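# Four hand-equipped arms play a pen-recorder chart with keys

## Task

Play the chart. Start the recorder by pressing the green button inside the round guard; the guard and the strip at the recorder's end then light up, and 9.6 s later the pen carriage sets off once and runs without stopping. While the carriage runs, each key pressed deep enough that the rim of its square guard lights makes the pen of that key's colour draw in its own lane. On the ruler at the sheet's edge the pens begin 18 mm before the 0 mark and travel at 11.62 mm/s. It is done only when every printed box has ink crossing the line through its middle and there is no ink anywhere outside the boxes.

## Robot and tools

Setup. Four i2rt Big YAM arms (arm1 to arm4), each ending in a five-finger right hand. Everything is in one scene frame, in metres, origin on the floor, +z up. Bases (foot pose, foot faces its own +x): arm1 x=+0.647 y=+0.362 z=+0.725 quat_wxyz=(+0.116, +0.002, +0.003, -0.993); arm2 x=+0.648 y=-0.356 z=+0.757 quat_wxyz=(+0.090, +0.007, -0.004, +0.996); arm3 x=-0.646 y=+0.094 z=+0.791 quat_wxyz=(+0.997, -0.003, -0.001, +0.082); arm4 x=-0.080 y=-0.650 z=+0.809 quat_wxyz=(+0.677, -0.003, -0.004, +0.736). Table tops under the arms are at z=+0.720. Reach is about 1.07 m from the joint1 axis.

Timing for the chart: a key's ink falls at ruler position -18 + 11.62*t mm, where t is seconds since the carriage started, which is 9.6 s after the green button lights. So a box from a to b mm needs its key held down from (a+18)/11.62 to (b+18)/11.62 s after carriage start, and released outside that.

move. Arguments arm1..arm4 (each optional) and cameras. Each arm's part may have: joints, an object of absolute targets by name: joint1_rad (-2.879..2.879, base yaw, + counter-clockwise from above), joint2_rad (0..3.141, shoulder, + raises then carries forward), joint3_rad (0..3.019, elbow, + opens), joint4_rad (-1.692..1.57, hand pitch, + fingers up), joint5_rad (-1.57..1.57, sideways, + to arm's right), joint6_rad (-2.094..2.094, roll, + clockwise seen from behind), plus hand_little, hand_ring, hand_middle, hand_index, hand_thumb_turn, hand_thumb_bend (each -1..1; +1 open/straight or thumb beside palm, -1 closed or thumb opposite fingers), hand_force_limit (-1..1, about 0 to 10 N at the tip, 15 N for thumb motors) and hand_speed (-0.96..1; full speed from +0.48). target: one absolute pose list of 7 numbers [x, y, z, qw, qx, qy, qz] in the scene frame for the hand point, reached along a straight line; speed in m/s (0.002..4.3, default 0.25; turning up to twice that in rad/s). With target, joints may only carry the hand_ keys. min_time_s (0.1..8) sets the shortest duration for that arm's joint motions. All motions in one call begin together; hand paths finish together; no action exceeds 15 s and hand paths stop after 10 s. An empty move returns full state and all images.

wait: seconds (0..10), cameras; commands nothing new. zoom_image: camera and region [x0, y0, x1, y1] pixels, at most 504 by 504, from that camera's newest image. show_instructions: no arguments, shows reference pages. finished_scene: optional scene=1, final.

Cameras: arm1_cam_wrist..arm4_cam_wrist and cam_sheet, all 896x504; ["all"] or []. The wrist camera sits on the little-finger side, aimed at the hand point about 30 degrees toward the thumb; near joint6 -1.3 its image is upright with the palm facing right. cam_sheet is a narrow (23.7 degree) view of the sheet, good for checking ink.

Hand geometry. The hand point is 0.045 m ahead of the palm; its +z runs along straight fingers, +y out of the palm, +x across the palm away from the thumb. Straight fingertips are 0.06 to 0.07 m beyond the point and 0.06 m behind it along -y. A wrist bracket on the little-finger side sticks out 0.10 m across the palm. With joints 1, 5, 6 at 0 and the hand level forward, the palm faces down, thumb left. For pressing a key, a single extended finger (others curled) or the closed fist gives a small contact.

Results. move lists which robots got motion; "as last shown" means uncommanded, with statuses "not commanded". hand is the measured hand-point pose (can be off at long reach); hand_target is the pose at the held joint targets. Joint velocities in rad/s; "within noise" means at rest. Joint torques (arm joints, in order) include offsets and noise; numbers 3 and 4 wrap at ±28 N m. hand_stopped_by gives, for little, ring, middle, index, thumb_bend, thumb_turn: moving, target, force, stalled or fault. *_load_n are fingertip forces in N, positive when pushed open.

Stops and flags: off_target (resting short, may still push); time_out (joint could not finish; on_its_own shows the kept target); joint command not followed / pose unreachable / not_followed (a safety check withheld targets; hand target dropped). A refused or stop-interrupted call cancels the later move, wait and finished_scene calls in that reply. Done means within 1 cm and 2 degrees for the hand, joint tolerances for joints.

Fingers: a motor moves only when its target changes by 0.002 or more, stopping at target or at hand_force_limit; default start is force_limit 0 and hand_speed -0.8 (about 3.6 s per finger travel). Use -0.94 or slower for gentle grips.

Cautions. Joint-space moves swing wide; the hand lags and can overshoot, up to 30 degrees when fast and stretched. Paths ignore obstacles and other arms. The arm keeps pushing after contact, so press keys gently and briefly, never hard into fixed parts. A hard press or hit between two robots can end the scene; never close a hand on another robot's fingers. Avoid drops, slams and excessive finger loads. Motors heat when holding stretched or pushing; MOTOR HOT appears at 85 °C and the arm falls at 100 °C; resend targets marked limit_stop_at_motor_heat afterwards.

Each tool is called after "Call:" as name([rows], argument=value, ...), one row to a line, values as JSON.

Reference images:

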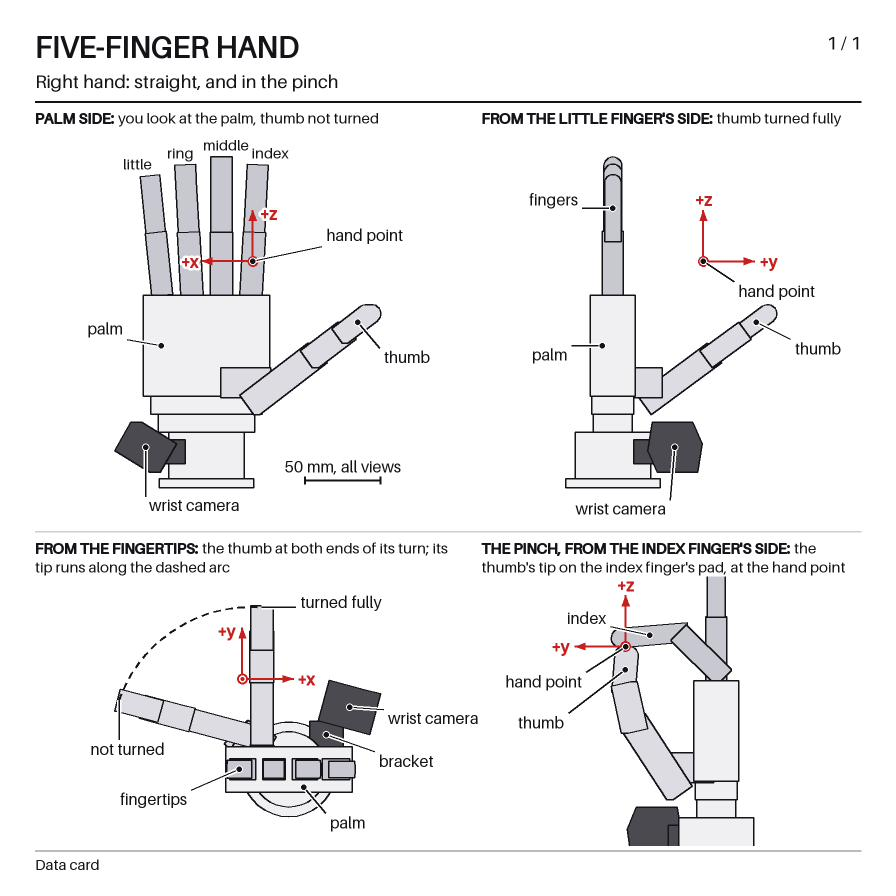

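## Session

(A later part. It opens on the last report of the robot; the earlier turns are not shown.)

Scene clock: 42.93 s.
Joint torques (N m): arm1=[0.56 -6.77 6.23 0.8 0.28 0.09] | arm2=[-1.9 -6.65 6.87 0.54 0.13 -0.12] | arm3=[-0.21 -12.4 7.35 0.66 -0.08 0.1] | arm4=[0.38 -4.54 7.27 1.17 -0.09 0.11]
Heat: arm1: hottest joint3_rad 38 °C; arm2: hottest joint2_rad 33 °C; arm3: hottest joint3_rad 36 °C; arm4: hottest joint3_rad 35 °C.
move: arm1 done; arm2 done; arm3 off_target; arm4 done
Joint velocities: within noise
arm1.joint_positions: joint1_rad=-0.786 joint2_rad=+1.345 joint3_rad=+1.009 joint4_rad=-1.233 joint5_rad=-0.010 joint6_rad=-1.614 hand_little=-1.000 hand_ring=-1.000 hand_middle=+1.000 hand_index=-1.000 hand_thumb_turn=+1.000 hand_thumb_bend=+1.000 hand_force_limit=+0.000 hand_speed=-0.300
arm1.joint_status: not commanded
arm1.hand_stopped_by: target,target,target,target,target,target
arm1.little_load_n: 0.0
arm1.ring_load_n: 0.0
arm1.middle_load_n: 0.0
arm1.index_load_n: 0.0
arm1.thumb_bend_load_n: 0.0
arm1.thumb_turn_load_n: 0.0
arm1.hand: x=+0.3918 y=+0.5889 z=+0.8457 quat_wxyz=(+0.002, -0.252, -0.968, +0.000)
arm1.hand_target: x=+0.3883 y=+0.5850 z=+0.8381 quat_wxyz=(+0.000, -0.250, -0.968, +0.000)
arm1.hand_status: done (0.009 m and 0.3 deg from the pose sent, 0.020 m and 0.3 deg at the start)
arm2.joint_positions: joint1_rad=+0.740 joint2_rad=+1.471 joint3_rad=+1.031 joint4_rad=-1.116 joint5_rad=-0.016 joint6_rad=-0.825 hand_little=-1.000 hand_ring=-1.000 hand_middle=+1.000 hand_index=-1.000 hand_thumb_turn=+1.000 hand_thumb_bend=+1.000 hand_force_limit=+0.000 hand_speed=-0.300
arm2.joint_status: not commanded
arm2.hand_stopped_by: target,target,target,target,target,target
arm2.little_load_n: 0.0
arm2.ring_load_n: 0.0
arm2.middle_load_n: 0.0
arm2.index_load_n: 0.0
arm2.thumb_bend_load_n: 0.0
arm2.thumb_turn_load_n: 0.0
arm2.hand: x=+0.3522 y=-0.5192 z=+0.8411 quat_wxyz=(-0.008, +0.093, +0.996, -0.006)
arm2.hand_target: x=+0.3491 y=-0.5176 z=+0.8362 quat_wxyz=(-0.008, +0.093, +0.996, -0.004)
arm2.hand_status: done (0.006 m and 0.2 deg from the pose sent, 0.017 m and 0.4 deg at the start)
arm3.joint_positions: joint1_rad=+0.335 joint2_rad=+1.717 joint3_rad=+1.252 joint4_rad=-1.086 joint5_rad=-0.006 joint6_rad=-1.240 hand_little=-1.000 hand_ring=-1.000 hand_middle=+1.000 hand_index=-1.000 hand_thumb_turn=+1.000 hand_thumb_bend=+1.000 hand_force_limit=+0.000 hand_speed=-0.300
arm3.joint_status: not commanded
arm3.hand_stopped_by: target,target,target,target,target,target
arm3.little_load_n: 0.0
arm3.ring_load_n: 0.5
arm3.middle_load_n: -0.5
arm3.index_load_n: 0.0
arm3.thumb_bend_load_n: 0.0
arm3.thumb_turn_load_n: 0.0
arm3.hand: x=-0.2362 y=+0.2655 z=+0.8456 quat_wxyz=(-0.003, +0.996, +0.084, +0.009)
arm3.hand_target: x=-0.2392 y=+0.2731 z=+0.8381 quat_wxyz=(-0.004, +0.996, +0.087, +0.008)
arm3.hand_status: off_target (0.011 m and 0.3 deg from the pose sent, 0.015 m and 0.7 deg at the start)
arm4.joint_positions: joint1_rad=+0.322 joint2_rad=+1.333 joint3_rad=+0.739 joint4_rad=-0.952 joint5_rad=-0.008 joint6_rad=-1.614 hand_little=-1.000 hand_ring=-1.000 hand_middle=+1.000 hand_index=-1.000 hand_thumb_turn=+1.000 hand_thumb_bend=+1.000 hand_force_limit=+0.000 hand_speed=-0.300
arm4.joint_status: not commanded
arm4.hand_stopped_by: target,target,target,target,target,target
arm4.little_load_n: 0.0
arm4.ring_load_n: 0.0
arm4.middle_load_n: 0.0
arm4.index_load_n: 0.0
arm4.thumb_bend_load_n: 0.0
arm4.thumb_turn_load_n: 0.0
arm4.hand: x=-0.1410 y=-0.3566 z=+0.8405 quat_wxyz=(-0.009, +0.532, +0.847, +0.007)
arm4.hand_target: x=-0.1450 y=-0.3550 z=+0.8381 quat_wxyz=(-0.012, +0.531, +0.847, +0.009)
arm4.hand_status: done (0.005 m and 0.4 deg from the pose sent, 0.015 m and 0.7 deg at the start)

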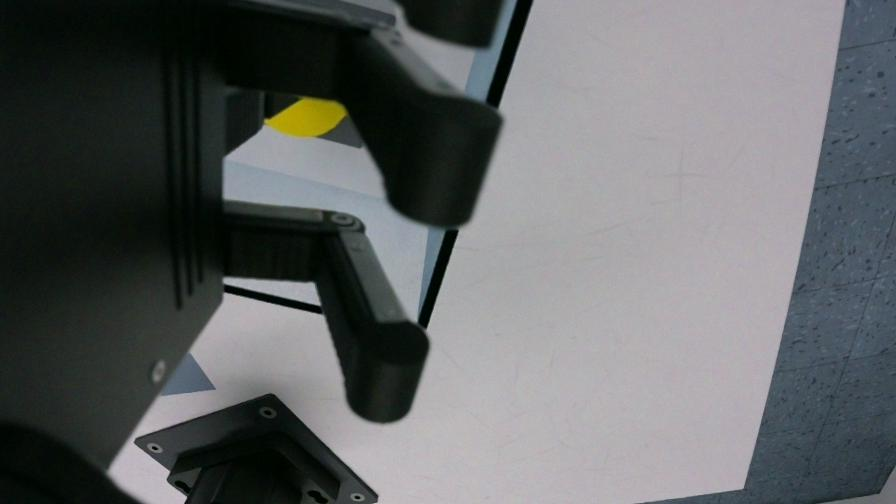

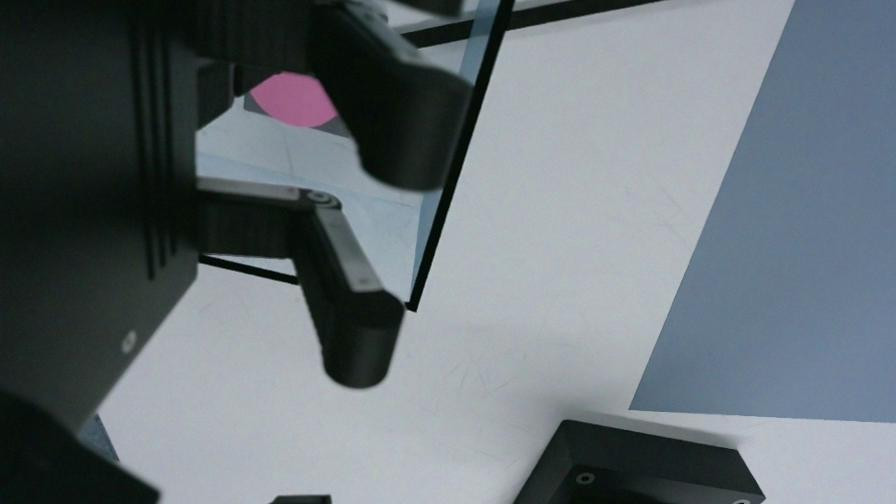

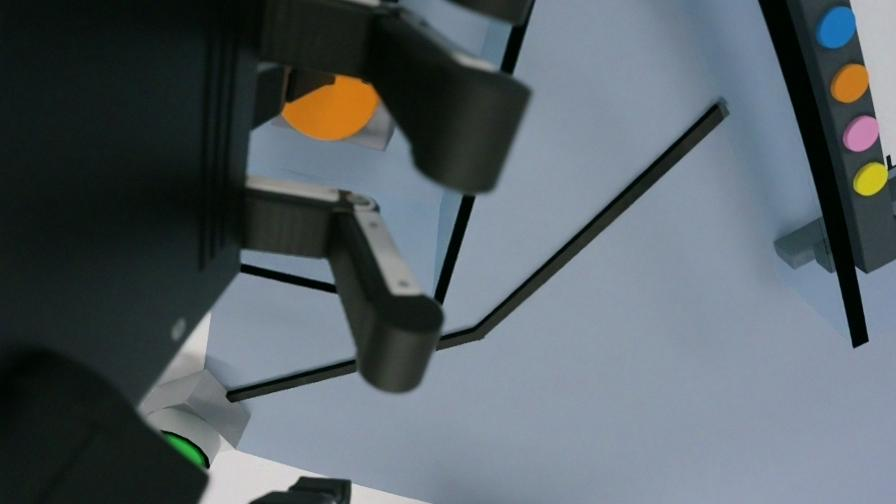

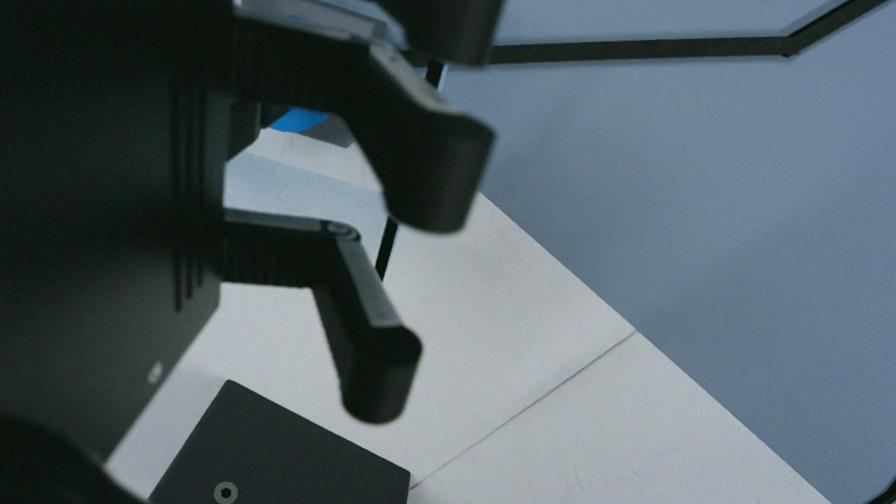

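Call:
move(arm1={"target": [0.388, 0.585, 0.828, 0, 0.2504, 0.9681, 0], "speed": 0.05}, arm2={"target": [0.349, -0.5175, 0.826, -0.008, 0.0929, 0.9955, -0.004], "speed": 0.05}, arm3={"target": [-0.239, 0.2733, 0.828, -0.004, 0.9962, 0.087, 0.008], "speed": 0.05}, arm4={"target": [-0.145, -0.355, 0.828, -0.012, 0.5314, 0.8471, 0.009], "speed": 0.05}, cameras=["arm1_cam_wrist", "arm2_cam_wrist", "arm3_cam_wrist", "arm4_cam_wrist"])

Scene clock: 44.60 s.
Joint torques (N m): arm1=[0.09 -6.48 5.64 0.96 0.18 0.06] | arm2=[-1.85 -7 6.8 0.66 0.13 -0.12] | arm3=[-0.26 -11.52 6.94 1.2 -0.06 0.07] | arm4=[0.67 -3.31 6.64 1.57 -0.1 0.1]
Heat: arm1: hottest joint3_rad 38 °C; arm2: hottest joint2_rad 33 °C; arm3: hottest joint3_rad 36 °C; arm4: hottest joint3_rad 35 °C.
move: arm1 off_target; arm2 done; arm3 off_target; arm4 done
Joint velocities: within noise
arm1.joint_positions: joint1_rad=-0.786 joint2_rad=+1.345 joint3_rad=+0.998 joint4_rad=-1.217 joint5_rad=-0.010 joint6_rad=-1.614 hand_little=-1.000 hand_ring=-1.000 hand_middle=+1.000 hand_index=-1.000 hand_thumb_turn=+1.000 hand_thumb_bend=+1.000 hand_force_limit=+0.000 hand_speed=-0.300
arm1.joint_status: not commanded
arm1.hand_stopped_by: target,target,target,target,target,target
arm1.little_load_n: 0.0
arm1.ring_load_n: 0.0
arm1.middle_load_n: -0.5
arm1.index_load_n: 0.0
arm1.thumb_bend_load_n: 0.0
arm1.thumb_turn_load_n: 0.0
arm1.hand: x=+0.3919 y=+0.5887 z=+0.8415 quat_wxyz=(+0.004, -0.252, -0.968, +0.000)
arm1.hand_target: x=+0.3884 y=+0.5848 z=+0.8284 quat_wxyz=(+0.000, -0.250, -0.968, +0.000)
arm1.hand_status: off_target (0.015 m and 0.5 deg from the pose sent, 0.019 m and 0.3 deg at the start)
arm2.joint_positions: joint1_rad=+0.740 joint2_rad=+1.484 joint3_rad=+1.016 joint4_rad=-1.088 joint5_rad=-0.016 joint6_rad=-0.825 hand_little=-1.000 hand_ring=-1.000 hand_middle=+1.000 hand_index=-1.000 hand_thumb_turn=+1.000 hand_thumb_bend=+1.000 hand_force_limit=+0.000 hand_speed=-0.300
arm2.joint_status: not commanded
arm2.hand_stopped_by: target,target,target,target,target,target
arm2.little_load_n: 0.0
arm2.ring_load_n: 0.0
arm2.middle_load_n: 0.0
arm2.index_load_n: 0.0
arm2.thumb_bend_load_n: 0.0
arm2.thumb_turn_load_n: 0.0
arm2.hand: x=+0.3520 y=-0.5192 z=+0.8311 quat_wxyz=(-0.008, +0.093, +0.996, -0.006)
arm2.hand_target: x=+0.3491 y=-0.5176 z=+0.8261 quat_wxyz=(-0.008, +0.093, +0.996, -0.004)
arm2.hand_status: done (0.006 m and 0.3 deg from the pose sent, 0.015 m and 0.2 deg at the start)
arm3.joint_positions: joint1_rad=+0.335 joint2_rad=+1.717 joint3_rad=+1.243 joint4_rad=-1.071 joint5_rad=-0.006 joint6_rad=-1.240 hand_little=-1.000 hand_ring=-1.000 hand_middle=+1.000 hand_index=-1.000 hand_thumb_turn=+1.000 hand_thumb_bend=+1.000 hand_force_limit=+0.000 hand_speed=-0.300
arm3.joint_status: not commanded
arm3.hand_stopped_by: target,target,target,target,target,target
arm3.little_load_n: 0.0
arm3.ring_load_n: 0.0
arm3.middle_load_n: -1.0
arm3.index_load_n: 0.0
arm3.thumb_bend_load_n: 0.0
arm3.thumb_turn_load_n: 0.0
arm3.hand: x=-0.2363 y=+0.2654 z=+0.8423 quat_wxyz=(-0.004, +0.996, +0.084, +0.012)
arm3.hand_target: x=-0.2393 y=+0.2729 z=+0.8284 quat_wxyz=(-0.004, +0.996, +0.087, +0.008)
arm3.hand_status: off_target (0.017 m and 0.5 deg from the pose sent, 0.019 m and 0.3 deg at the start)
arm4.joint_positions: joint1_rad=+0.322 joint2_rad=+1.338 joint3_rad=+0.732 joint4_rad=-0.932 joint5_rad=-0.008 joint6_rad=-1.613 hand_little=-1.000 hand_ring=-1.000 hand_middle=+1.000 hand_index=-1.000 hand_thumb_turn=+1.000 hand_thumb_bend=+1.000 hand_force_limit=+0.000 hand_speed=-0.300
arm4.joint_status: not commanded
arm4.hand_stopped_by: target,target,target,target,target,target
arm4.little_load_n: 0.0
arm4.ring_load_n: 0.0
arm4.middle_load_n: 0.0
arm4.index_load_n: 0.5
arm4.thumb_bend_load_n: 0.0
arm4.thumb_turn_load_n: 0.0
arm4.hand: x=-0.1416 y=-0.3552 z=+0.8367 quat_wxyz=(-0.012, +0.532, +0.847, +0.009)
arm4.hand_target: x=-0.1448 y=-0.3554 z=+0.8283 quat_wxyz=(-0.012, +0.531, +0.847, +0.009)
arm4.hand_status: done (0.009 m and 0.1 deg from the pose sent, 0.013 m and 0.4 deg at the start)

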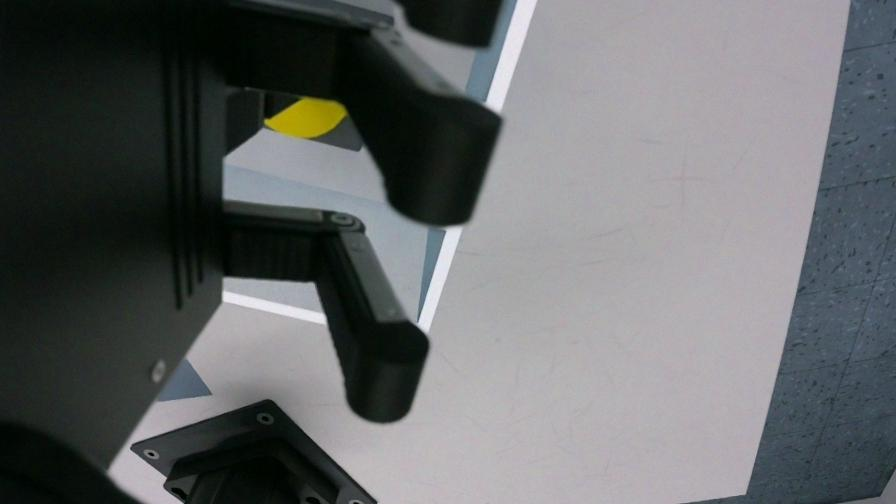

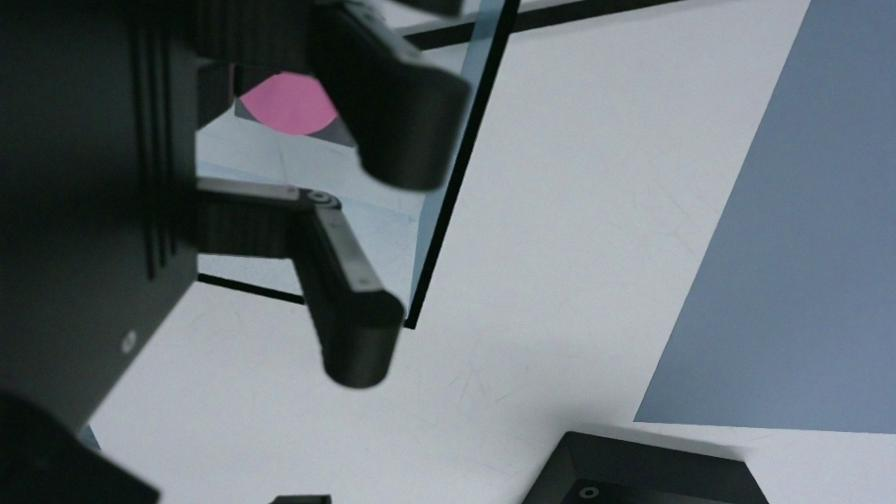

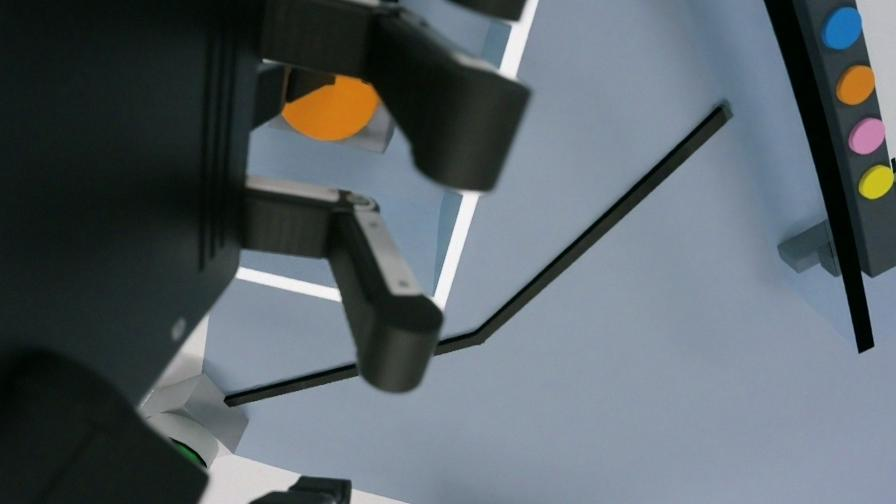

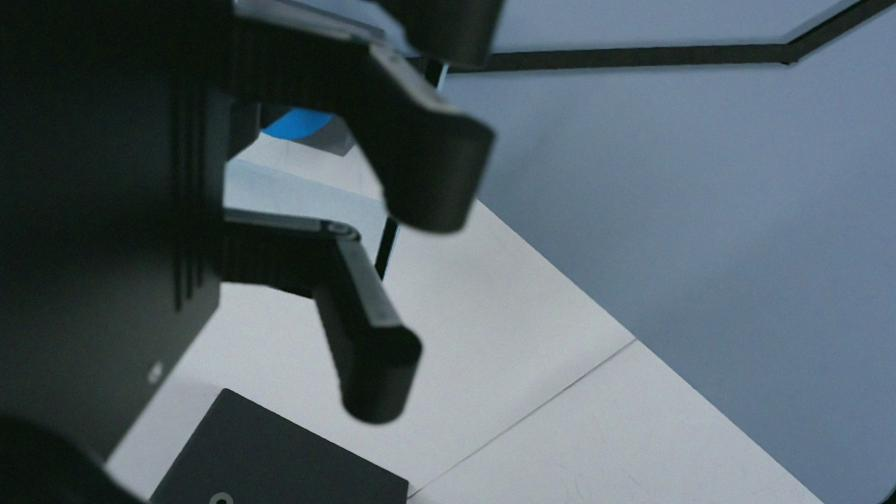

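Call:
move(arm1={"target": [0.388, 0.585, 0.850, 0, 0.2504, 0.9681, 0], "speed": 0.1}, arm2={"target": [0.349, -0.5175, 0.818, -0.008, 0.0929, 0.9955, -0.004], "speed": 0.05}, arm3={"target": [-0.239, 0.2733, 0.850, -0.004, 0.9962, 0.087, 0.008], "speed": 0.1}, arm4={"target": [-0.145, -0.355, 0.820, -0.012, 0.5314, 0.8471, 0.009], "speed": 0.05}, cameras=["arm1_cam_wrist", "arm2_cam_wrist", "arm3_cam_wrist", "arm4_cam_wrist"])

Scene clock: 45.97 s.
Joint torques (N m): arm1=[0.62 -6.89 8.62 -0.68 0.19 0.07] | arm2=[-1.85 -6.18 6.24 0.92 0.12 -0.11] | arm3=[0.21 -13.33 9.46 -0.27 -0.08 0.09] | arm4=[0.5 -3.14 5.98 2.04 -0.12 0.11]
Heat: arm1: hottest joint3_rad 38 °C; arm2: hottest joint2_rad 33 °C; arm3: hottest joint3_rad 36 °C; arm4: hottest joint3_rad 35 °C.
move: arm1 done; arm2 off_target; arm3 off_target; arm4 off_target
Joint velocities: within noise
arm1.joint_positions: joint1_rad=-0.786 joint2_rad=+1.342 joint3_rad=+1.002 joint4_rad=-1.230 joint5_rad=-0.010 joint6_rad=-1.614 hand_little=-1.000 hand_ring=-1.000 hand_middle=+1.000 hand_index=-1.000 hand_thumb_turn=+1.000 hand_thumb_bend=+1.000 hand_force_limit=+0.000 hand_speed=-0.300
arm1.joint_status: not commanded
arm1.hand_stopped_by: target,target,target,target,target,target
arm1.little_load_n: 0.0
arm1.ring_load_n: 0.5
arm1.middle_load_n: -0.5
arm1.index_load_n: 0.0
arm1.thumb_bend_load_n: 0.0
arm1.thumb_turn_load_n: 0.0
arm1.hand: x=+0.3934 y=+0.5878 z=+0.8442 quat_wxyz=(+0.001, -0.252, -0.968, +0.001)
arm1.hand_target: x=+0.3880 y=+0.5850 z=+0.8499 quat_wxyz=(+0.000, -0.250, -0.968, +0.000)
arm1.hand_status: done (0.008 m and 0.3 deg from the pose sent, 0.010 m and 0.5 deg at the start)
arm2.joint_positions: joint1_rad=+0.740 joint2_rad=+1.484 joint3_rad=+1.011 joint4_rad=-1.075 joint5_rad=-0.016 joint6_rad=-0.825 hand_little=-1.000 hand_ring=-1.000 hand_middle=+1.000 hand_index=-1.000 hand_thumb_turn=+1.000 hand_thumb_bend=+1.000 hand_force_limit=+0.000 hand_speed=-0.300
arm2.joint_status: not commanded
arm2.hand_stopped_by: target,target,target,target,target,target
arm2.little_load_n: 0.0
arm2.ring_load_n: 0.0
arm2.middle_load_n: 0.0
arm2.index_load_n: 0.0
arm2.thumb_bend_load_n: 0.0
arm2.thumb_turn_load_n: 0.0
arm2.hand: x=+0.3507 y=-0.5199 z=+0.8286 quat_wxyz=(-0.011, +0.093, +0.996, -0.009)
arm2.hand_target: x=+0.3492 y=-0.5175 z=+0.8183 quat_wxyz=(-0.008, +0.093, +0.996, -0.004)
arm2.hand_status: off_target (0.011 m and 0.7 deg from the pose sent, 0.013 m and 0.2 deg at the start)
arm3.joint_positions: joint1_rad=+0.335 joint2_rad=+1.715 joint3_rad=+1.243 joint4_rad=-1.085 joint5_rad=-0.006 joint6_rad=-1.240 hand_little=-1.000 hand_ring=-1.000 hand_middle=+1.000 hand_index=-1.000 hand_thumb_turn=+1.000 hand_thumb_bend=+1.000 hand_force_limit=+0.000 hand_speed=-0.300
arm3.joint_status: not commanded
arm3.hand_stopped_by: target,target,target,target,target,target
arm3.little_load_n: 0.0
arm3.ring_load_n: 0.0
arm3.middle_load_n: 0.0
arm3.index_load_n: 0.0
arm3.thumb_bend_load_n: 0.0
arm3.thumb_turn_load_n: 0.0
arm3.hand: x=-0.2394 y=+0.2638 z=+0.8440 quat_wxyz=(-0.002, +0.996, +0.084, +0.006)
arm3.hand_target: x=-0.2391 y=+0.2731 z=+0.8499 quat_wxyz=(-0.004, +0.996, +0.087, +0.008)
arm3.hand_status: off_target (0.011 m and 0.4 deg from the pose sent, 0.011 m and 0.5 deg at the start)
arm4.joint_positions: joint1_rad=+0.322 joint2_rad=+1.342 joint3_rad=+0.728 joint4_rad=-0.923 joint5_rad=-0.008 joint6_rad=-1.613 hand_little=-1.000 hand_ring=-1.000 hand_middle=+1.000 hand_index=-1.000 hand_thumb_turn=+1.000 hand_thumb_bend=+1.000 hand_force_limit=+0.000 hand_speed=-0.300
arm4.joint_status: not commanded
arm4.hand_stopped_by: target,target,target,target,target,target
arm4.little_load_n: 0.0
arm4.ring_load_n: 0.0
arm4.middle_load_n: 0.0
arm4.index_load_n: 0.0
arm4.thumb_bend_load_n: 0.0
arm4.thumb_turn_load_n: 0.0
arm4.hand: x=-0.1416 y=-0.3551 z=+0.8343 quat_wxyz=(-0.013, +0.532, +0.847, +0.010)
arm4.hand_target: x=-0.1447 y=-0.3556 z=+0.8208 quat_wxyz=(-0.012, +0.531, +0.847, +0.009)
arm4.hand_status: off_target (0.015 m and 0.2 deg from the pose sent, 0.017 m and 0.1 deg at the start)

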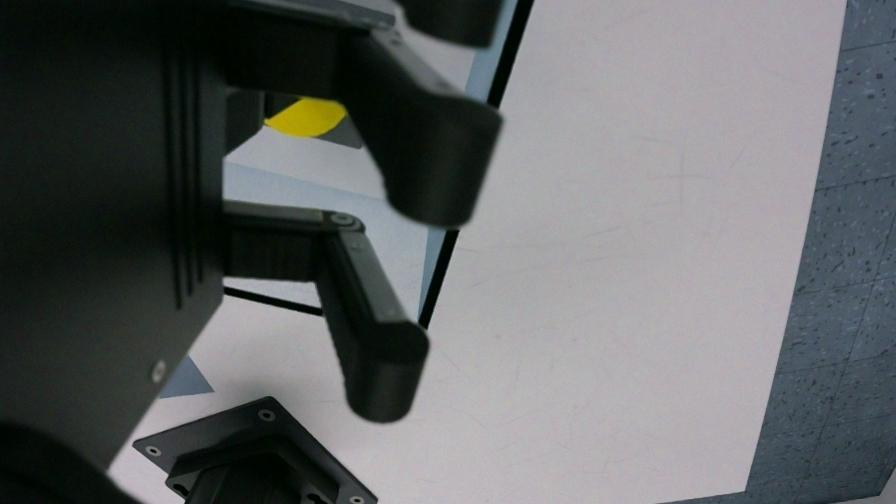

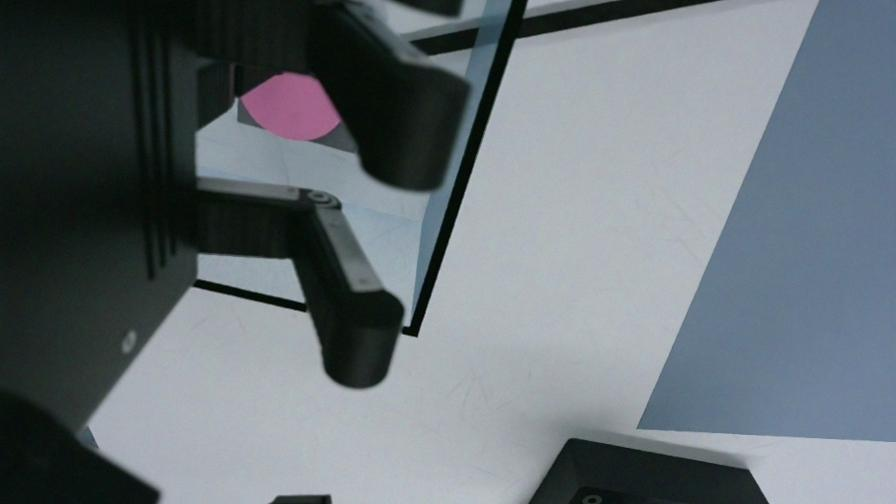

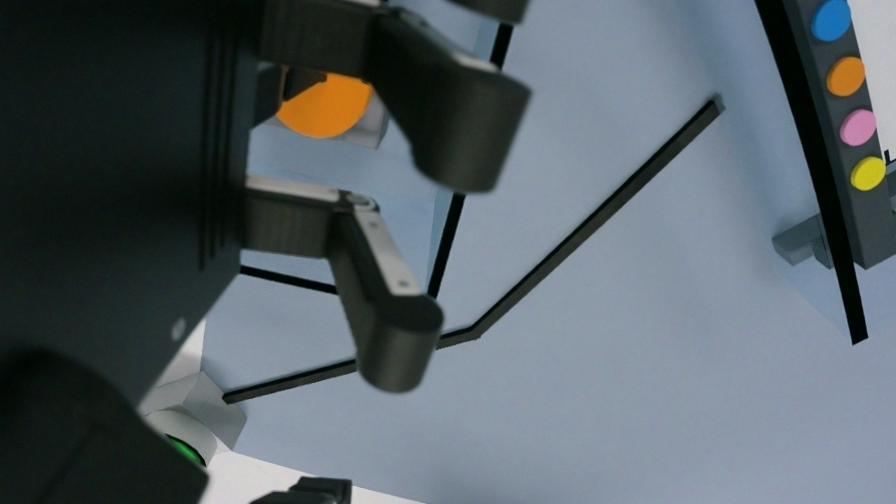

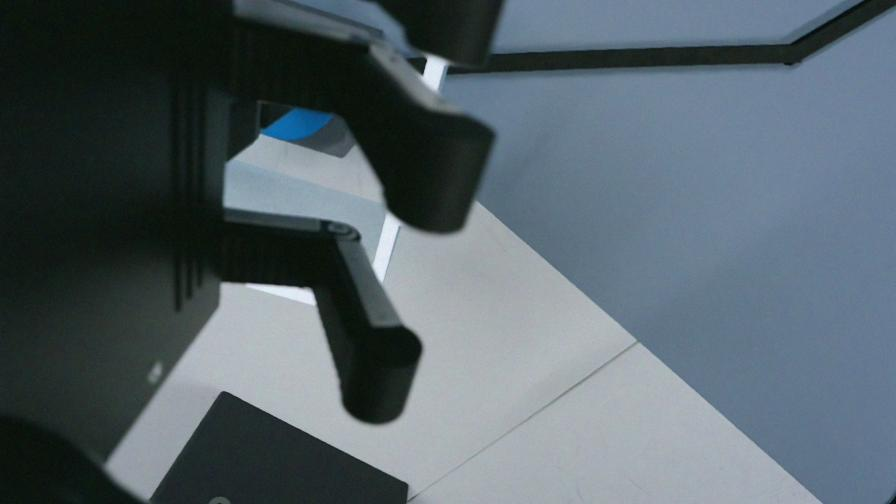

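Call:
move(arm2={"target": [0.349, -0.5175, 0.812, -0.008, 0.0929, 0.9955, -0.004], "speed": 0.05}, cameras=["arm2_cam_wrist", "cam_sheet"])

Call:
zoom_image(camera="cam_sheet", region=[330, 60, 450, 180])

Call:
zoom_image(camera="cam_sheet", region=[380, 140, 460, 220])

Call:
zoom_image(camera="cam_sheet", region=[420, 160, 540, 280])

Scene clock: 47.37 s.
Joint torques (N m): arm1=[1.03 -7.59 8.66 -0.49 0.25 0] | arm2=[-2.02 -5.83 6.02 1.09 0.24 -0.11] | arm3=[-0.21 -13.27 9.58 -0.39 -0.08 0.08] | arm4=[0.38 -3.14 5.98 2.17 -0.11 0.11]
Heat: arm1: hottest joint3_rad 38 °C; arm2: hottest joint2_rad 33 °C; arm3: hottest joint3_rad 36 °C; arm4: hottest joint1_rad 34 °C.
move: arm2 off_target
Joint velocities: within noise
arm1, arm3, arm4: as last shown
arm1.middle_load_n: 0.0
arm2.joint_positions: joint1_rad=+0.740 joint2_rad=+1.484 joint3_rad=+1.004 joint4_rad=-1.062 joint5_rad=-0.018 joint6_rad=-0.825 hand_little=-1.000 hand_ring=-1.000 hand_middle=+1.000 hand_index=-1.000 hand_thumb_turn=+1.000 hand_thumb_bend=+1.000 hand_force_limit=+0.000 hand_speed=-0.300
arm2.joint_status: not commanded
arm2.hand_stopped_by: target,target,target,target,target,target
arm2.little_load_n: 0.0
arm2.ring_load_n: 0.0
arm2.middle_load_n: 0.0
arm2.index_load_n: 0.0
arm2.thumb_bend_load_n: 0.0
arm2.thumb_turn_load_n: 0.0
arm2.hand: x=+0.3507 y=-0.5205 z=+0.8259 quat_wxyz=(-0.013, +0.093, +0.996, -0.012)
arm2.hand_target: x=+0.3494 y=-0.5174 z=+0.8125 quat_wxyz=(-0.008, +0.093, +0.996, -0.004)
arm2.hand_status: off_target (0.014 m and 1.0 deg from the pose sent, 0.017 m and 0.6 deg at the start)

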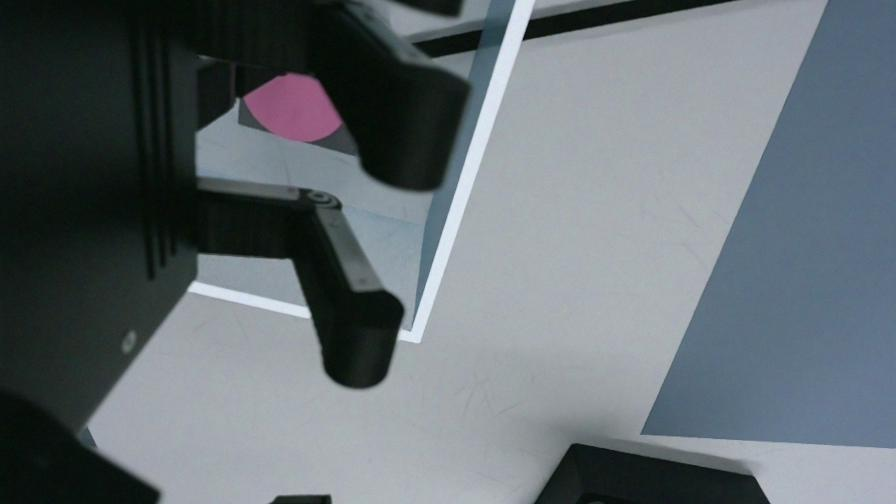

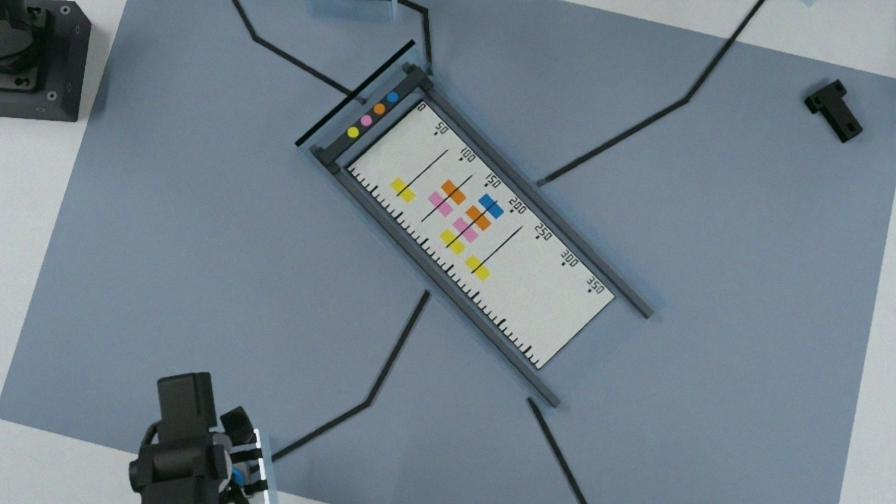

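Scaled by 4.200 from the camera's image (finer frame: 1280x720).

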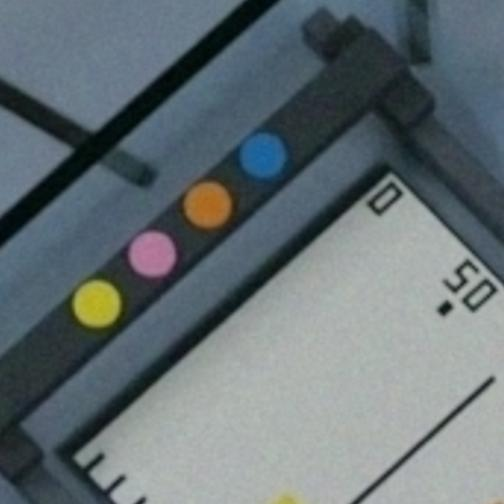

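Scaled by 6.300 from the camera's image (finer frame: 1280x720).

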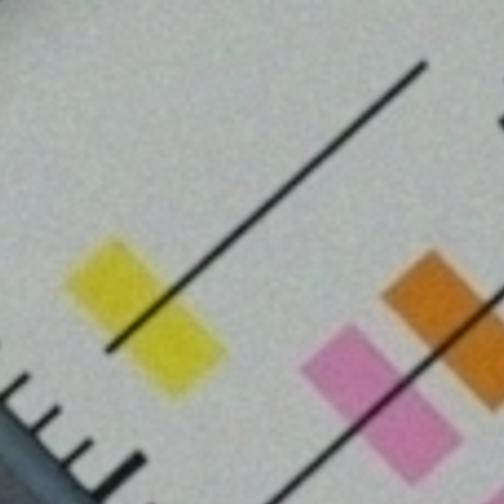

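Scaled by 4.200 from the camera's image (finer frame: 1280x720).

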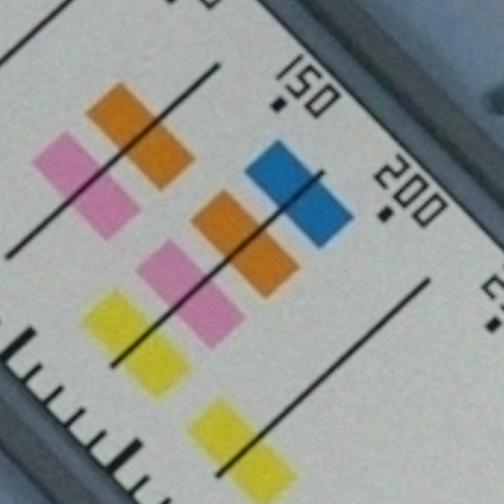

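Call:
move(arm3={"target": [-0.239, 0.2733, 0.960, -0.004, 0.9962, 0.087, 0.012], "speed": 0.2, "joints": {"hand_ring": 1, "hand_little": 1}}, arm2={"target": [0.349, -0.5175, 0.838, -0.008, 0.0929, 0.9955, -0.004], "speed": 0.1}, arm4={"target": [-0.145, -0.355, 0.846, -0.012, 0.5314, 0.8471, 0.009], "speed": 0.1}, arm1={"target": [0.388, 0.585, 0.855, 0, 0.2504, 0.9681, 0], "speed": 0.1}, cameras=["arm3_cam_wrist", "arm4_cam_wrist", "arm2_cam_wrist"])

Call:
zoom_image(camera="arm3_cam_wrist", region=[160, 240, 360, 400])

Scene clock: 51.13 s.
Joint torques (N m): arm1=[1.32 -7.24 8.75 -0.76 0.23 0] | arm2=[-1.79 -8.41 8.44 -0.69 0.14 -0.11] | arm3=[-0.32 -12.92 11.66 -0.14 0.06 0.09] | arm4=[0.56 -5.48 8.81 -0.2 -0.11 0.1]
Heat: arm1: hottest joint3_rad 38 °C; arm2: hottest joint2_rad 33 °C; arm3: hottest joint3_rad 36 °C; arm4: hottest joint1_rad 34 °C.
move: arm1 off_target; arm2 done; arm3 off_target; arm4 done
Joint velocities: within noise
arm1.joint_positions: joint1_rad=-0.786 joint2_rad=+1.342 joint3_rad=+1.007 joint4_rad=-1.243 joint5_rad=-0.010 joint6_rad=-1.614 hand_little=-1.000 hand_ring=-1.000 hand_middle=+1.000 hand_index=-1.000 hand_thumb_turn=+1.000 hand_thumb_bend=+1.000 hand_force_limit=+0.000 hand_speed=-0.300
arm1.joint_status: not commanded
arm1.hand_stopped_by: target,target,target,target,target,target
arm1.little_load_n: 0.0
arm1.ring_load_n: 0.0
arm1.middle_load_n: 0.0
arm1.index_load_n: 0.0
arm1.thumb_bend_load_n: 0.0
arm1.thumb_turn_load_n: 0.0
arm1.hand: x=+0.3945 y=+0.5871 z=+0.8463 quat_wxyz=(-0.002, -0.252, -0.968, +0.002)
arm1.hand_target: x=+0.3881 y=+0.5849 z=+0.8548 quat_wxyz=(+0.000, -0.250, -0.968, +0.000)
arm1.hand_status: off_target (0.011 m and 0.4 deg from the pose sent, 0.012 m and 0.3 deg at the start)
arm2.joint_positions: joint1_rad=+0.740 joint2_rad=+1.484 joint3_rad=+1.012 joint4_rad=-1.092 joint5_rad=-0.016 joint6_rad=-0.825 hand_little=-1.000 hand_ring=-1.000 hand_middle=+1.000 hand_index=-1.000 hand_thumb_turn=+1.000 hand_thumb_bend=+1.000 hand_force_limit=+0.000 hand_speed=-0.300
arm2.joint_status: not commanded
arm2.hand_stopped_by: target,target,target,target,target,target
arm2.little_load_n: 0.0
arm2.ring_load_n: 0.0
arm2.middle_load_n: 0.0
arm2.index_load_n: 0.0
arm2.thumb_bend_load_n: 0.0
arm2.thumb_turn_load_n: 0.0
arm2.hand: x=+0.3541 y=-0.5177 z=+0.8301 quat_wxyz=(-0.005, +0.093, +0.996, -0.004)
arm2.hand_target: x=+0.3490 y=-0.5175 z=+0.8380 quat_wxyz=(-0.008, +0.093, +0.996, -0.004)
arm2.hand_status: done (0.009 m and 0.3 deg from the pose sent, 0.013 m and 1.0 deg at the start)
arm3.joint_positions: joint1_rad=+0.336 joint2_rad=+1.622 joint3_rad=+1.409 joint4_rad=-1.360 joint5_rad=-0.006 joint6_rad=-1.240 hand_little=+1.000 hand_ring=+1.000 hand_middle=+1.000 hand_index=-1.000 hand_thumb_turn=+1.000 hand_thumb_bend=+1.000 hand_force_limit=+0.000 hand_speed=-0.300
arm3.joint_status: all done
arm3.hand_stopped_by: target,target,target,target,target,target
arm3.little_load_n: 0.0
arm3.ring_load_n: 0.0
arm3.middle_load_n: 0.0
arm3.index_load_n: 0.0
arm3.thumb_bend_load_n: 0.0
arm3.thumb_turn_load_n: 0.0
arm3.hand: x=-0.2447 y=+0.2623 z=+0.9472 quat_wxyz=(+0.001, +0.996, +0.085, -0.001)
arm3.hand_target: x=-0.2394 y=+0.2732 z=+0.9599 quat_wxyz=(-0.004, +0.996, +0.087, +0.012)
arm3.hand_status: off_target (0.018 m and 1.6 deg from the pose sent, 0.116 m and 0.7 deg at the start)
arm4.joint_positions: joint1_rad=+0.322 joint2_rad=+1.327 joint3_rad=+0.730 joint4_rad=-0.942 joint5_rad=-0.008 joint6_rad=-1.613 hand_little=-1.000 hand_ring=-1.000 hand_middle=+1.000 hand_index=-1.000 hand_thumb_turn=+1.000 hand_thumb_bend=+1.000 hand_force_limit=+0.000 hand_speed=-0.300
arm4.joint_status: not commanded
arm4.hand_stopped_by: target,target,target,target,target,target
arm4.little_load_n: 0.0
arm4.ring_load_n: 0.0
arm4.middle_load_n: 0.0
arm4.index_load_n: 0.0
arm4.thumb_bend_load_n: 0.0
arm4.thumb_turn_load_n: 0.0
arm4.hand: x=-0.1405 y=-0.3577 z=+0.8392 quat_wxyz=(-0.012, +0.532, +0.847, +0.009)
arm4.hand_target: x=-0.1449 y=-0.3549 z=+0.8459 quat_wxyz=(-0.012, +0.531, +0.847, +0.009)
arm4.hand_status: done (0.009 m and 0.1 deg from the pose sent, 0.012 m and 0.2 deg at the start)
pictures: arm2_cam_wrist, arm3_cam_wrist, arm4_cam_wrist

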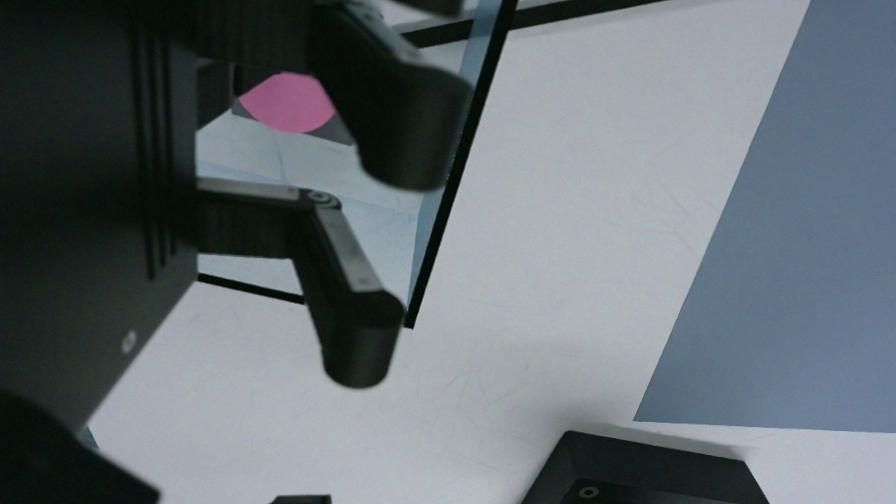

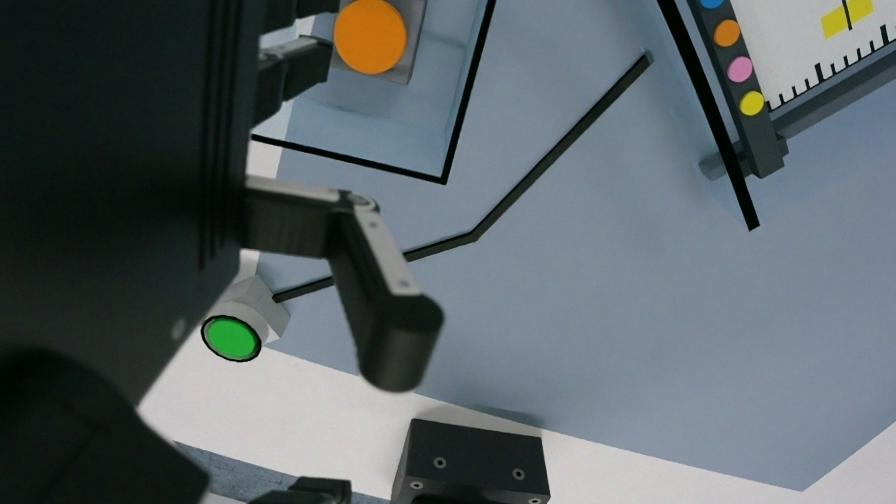

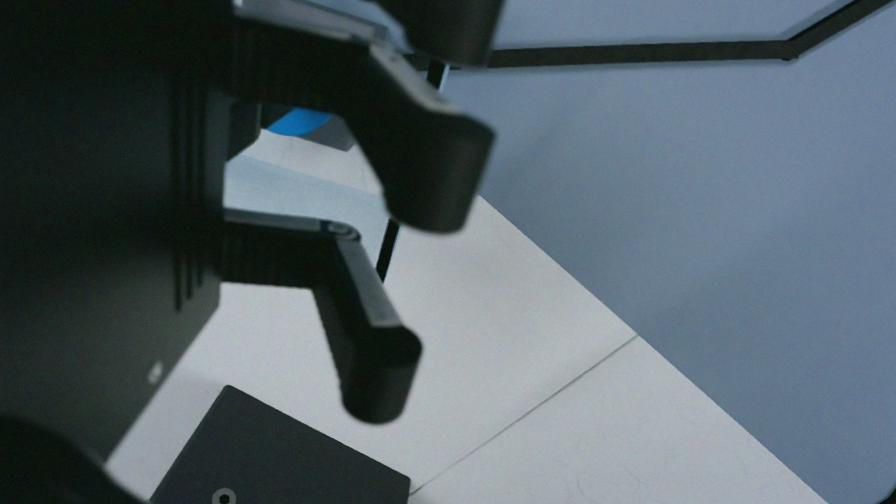

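Scaled by 2.520 from the camera's image (finer frame: 1280x720).

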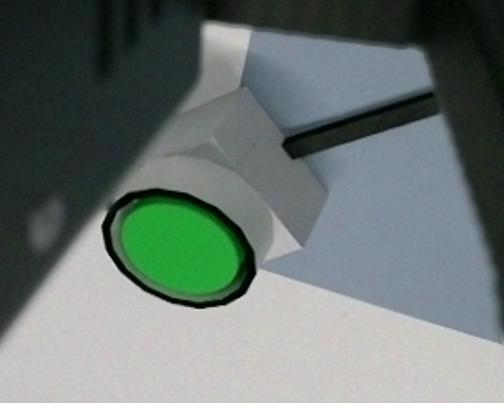

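Call:
move(arm3={"target": [-0.515, 0.290, 0.950, 0, 0.9962, 0.087, 0], "speed": 0.3}, cameras=["arm3_cam_wrist"])

Scene clock: 53.53 s.
Joint torques (N m): arm1=[1.2 -7 8.65 -0.64 0.12 0.06] | arm2=[-2.14 -8 8.4 -0.72 0.14 -0.11] | arm3=[-1.03 -6.48 8.51 -0.06 0.03 0.09] | arm4=[0.67 -5.6 8.8 -0.06 -0.11 0.08]
Heat: arm1: hottest joint3_rad 39 °C; arm2: hottest joint2_rad 33 °C; arm3: hottest joint3_rad 36 °C; arm4: hottest joint1_rad 34 °C.
move: arm3 done
Joint velocities: within noise
arm1, arm2, arm4: as last shown
arm1.middle_load_n: -0.5
arm3.joint_positions: joint1_rad=+0.871 joint2_rad=+1.145 joint3_rad=+0.944 joint4_rad=-1.363 joint5_rad=-0.008 joint6_rad=-0.717 hand_little=+1.000 hand_ring=+1.000 hand_middle=+1.000 hand_index=-1.000 hand_thumb_turn=+1.000 hand_thumb_bend=+1.000 hand_force_limit=+0.000 hand_speed=-0.300
arm3.joint_status: not commanded
arm3.hand_stopped_by: target,target,target,target,target,target
arm3.little_load_n: 0.0
arm3.ring_load_n: 0.0
arm3.middle_load_n: 0.0
arm3.index_load_n: 0.5
arm3.thumb_bend_load_n: 0.0
arm3.thumb_turn_load_n: 0.0
arm3.hand: x=-0.5125 y=+0.2915 z=+0.9484 quat_wxyz=(-0.002, +0.996, +0.090, +0.000)
arm3.hand_target: x=-0.5149 y=+0.2901 z=+0.9500 quat_wxyz=(+0.000, +0.996, +0.087, +0.000)
arm3.hand_status: done (0.003 m and 0.5 deg from the pose sent, 0.272 m and 0.3 deg at the start)

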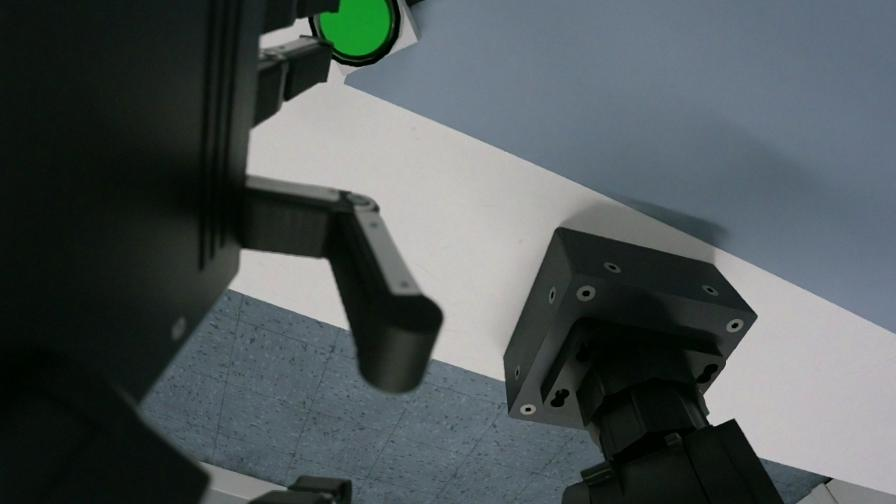

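Call:
move(arm3={"target": [-0.501, 0.3045, 0.900, 0, 0.9962, 0.087, 0], "speed": 0.2}, cameras=["arm3_cam_wrist"])

Call:
zoom_image(camera="arm3_cam_wrist", region=[240, 0, 480, 160])

Scene clock: 55.20 s.
Joint torques (N m): arm1=[1.49 -8.59 8.9 -0.64 0.22 0.05] | arm2=[-1.73 -8.18 8.39 -0.66 0.14 -0.11] | arm3=[-1.73 -7 8.17 0.44 0.05 -0.07] | arm4=[0.09 -5.54 8.91 -0.12 -0.1 0.06]
Heat: arm1: hottest joint3_rad 39 °C; arm2: hottest joint2_rad 33 °C; arm3: hottest joint3_rad 36 °C; arm4: hottest joint1_rad 34 °C.
move: arm3 done
Joint velocities: within noise
arm1, arm2, arm4: as last shown
arm1.index_load_n: 0.5
arm2.index_load_n: 0.5
arm3.joint_positions: joint1_rad=+0.871 joint2_rad=+1.238 joint3_rad=+0.881 joint4_rad=-1.225 joint5_rad=-0.008 joint6_rad=-0.716 hand_little=+1.000 hand_ring=+1.000 hand_middle=+1.000 hand_index=-1.000 hand_thumb_turn=+1.000 hand_thumb_bend=+1.000 hand_force_limit=+0.000 hand_speed=-0.300
arm3.joint_status: not commanded
arm3.hand_stopped_by: target,target,target,target,target,target
arm3.little_load_n: 0.0
arm3.ring_load_n: -0.5
arm3.middle_load_n: 0.0
arm3.index_load_n: 0.0
arm3.thumb_bend_load_n: 0.0
arm3.thumb_turn_load_n: 0.0
arm3.hand: x=-0.5053 y=+0.3033 z=+0.8997 quat_wxyz=(+0.005, +0.996, +0.090, -0.005)
arm3.hand_target: x=-0.5011 y=+0.3044 z=+0.9000 quat_wxyz=(+0.000, +0.996, +0.087, +0.000)
arm3.hand_status: done (0.004 m and 0.9 deg from the pose sent, 0.051 m and 0.4 deg at the start)

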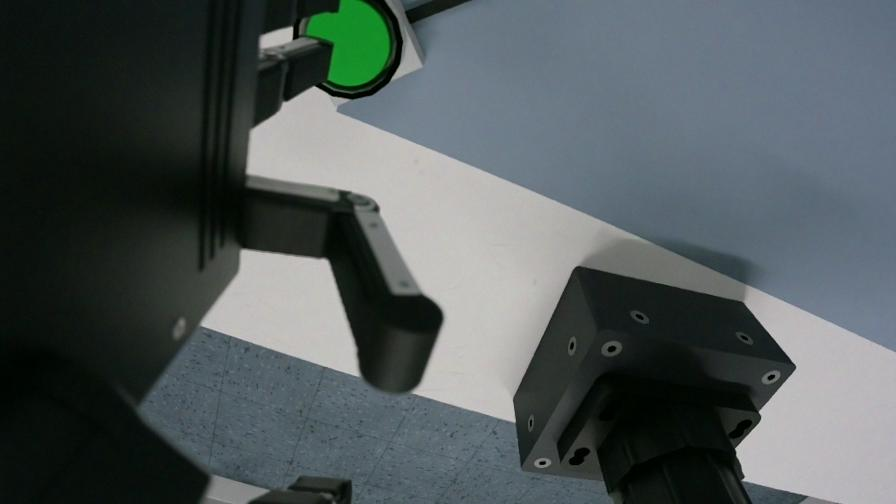

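Scaled by 2.100 from the camera's image (finer frame: 1280x720).

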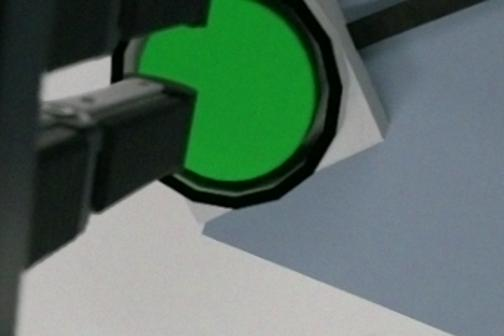

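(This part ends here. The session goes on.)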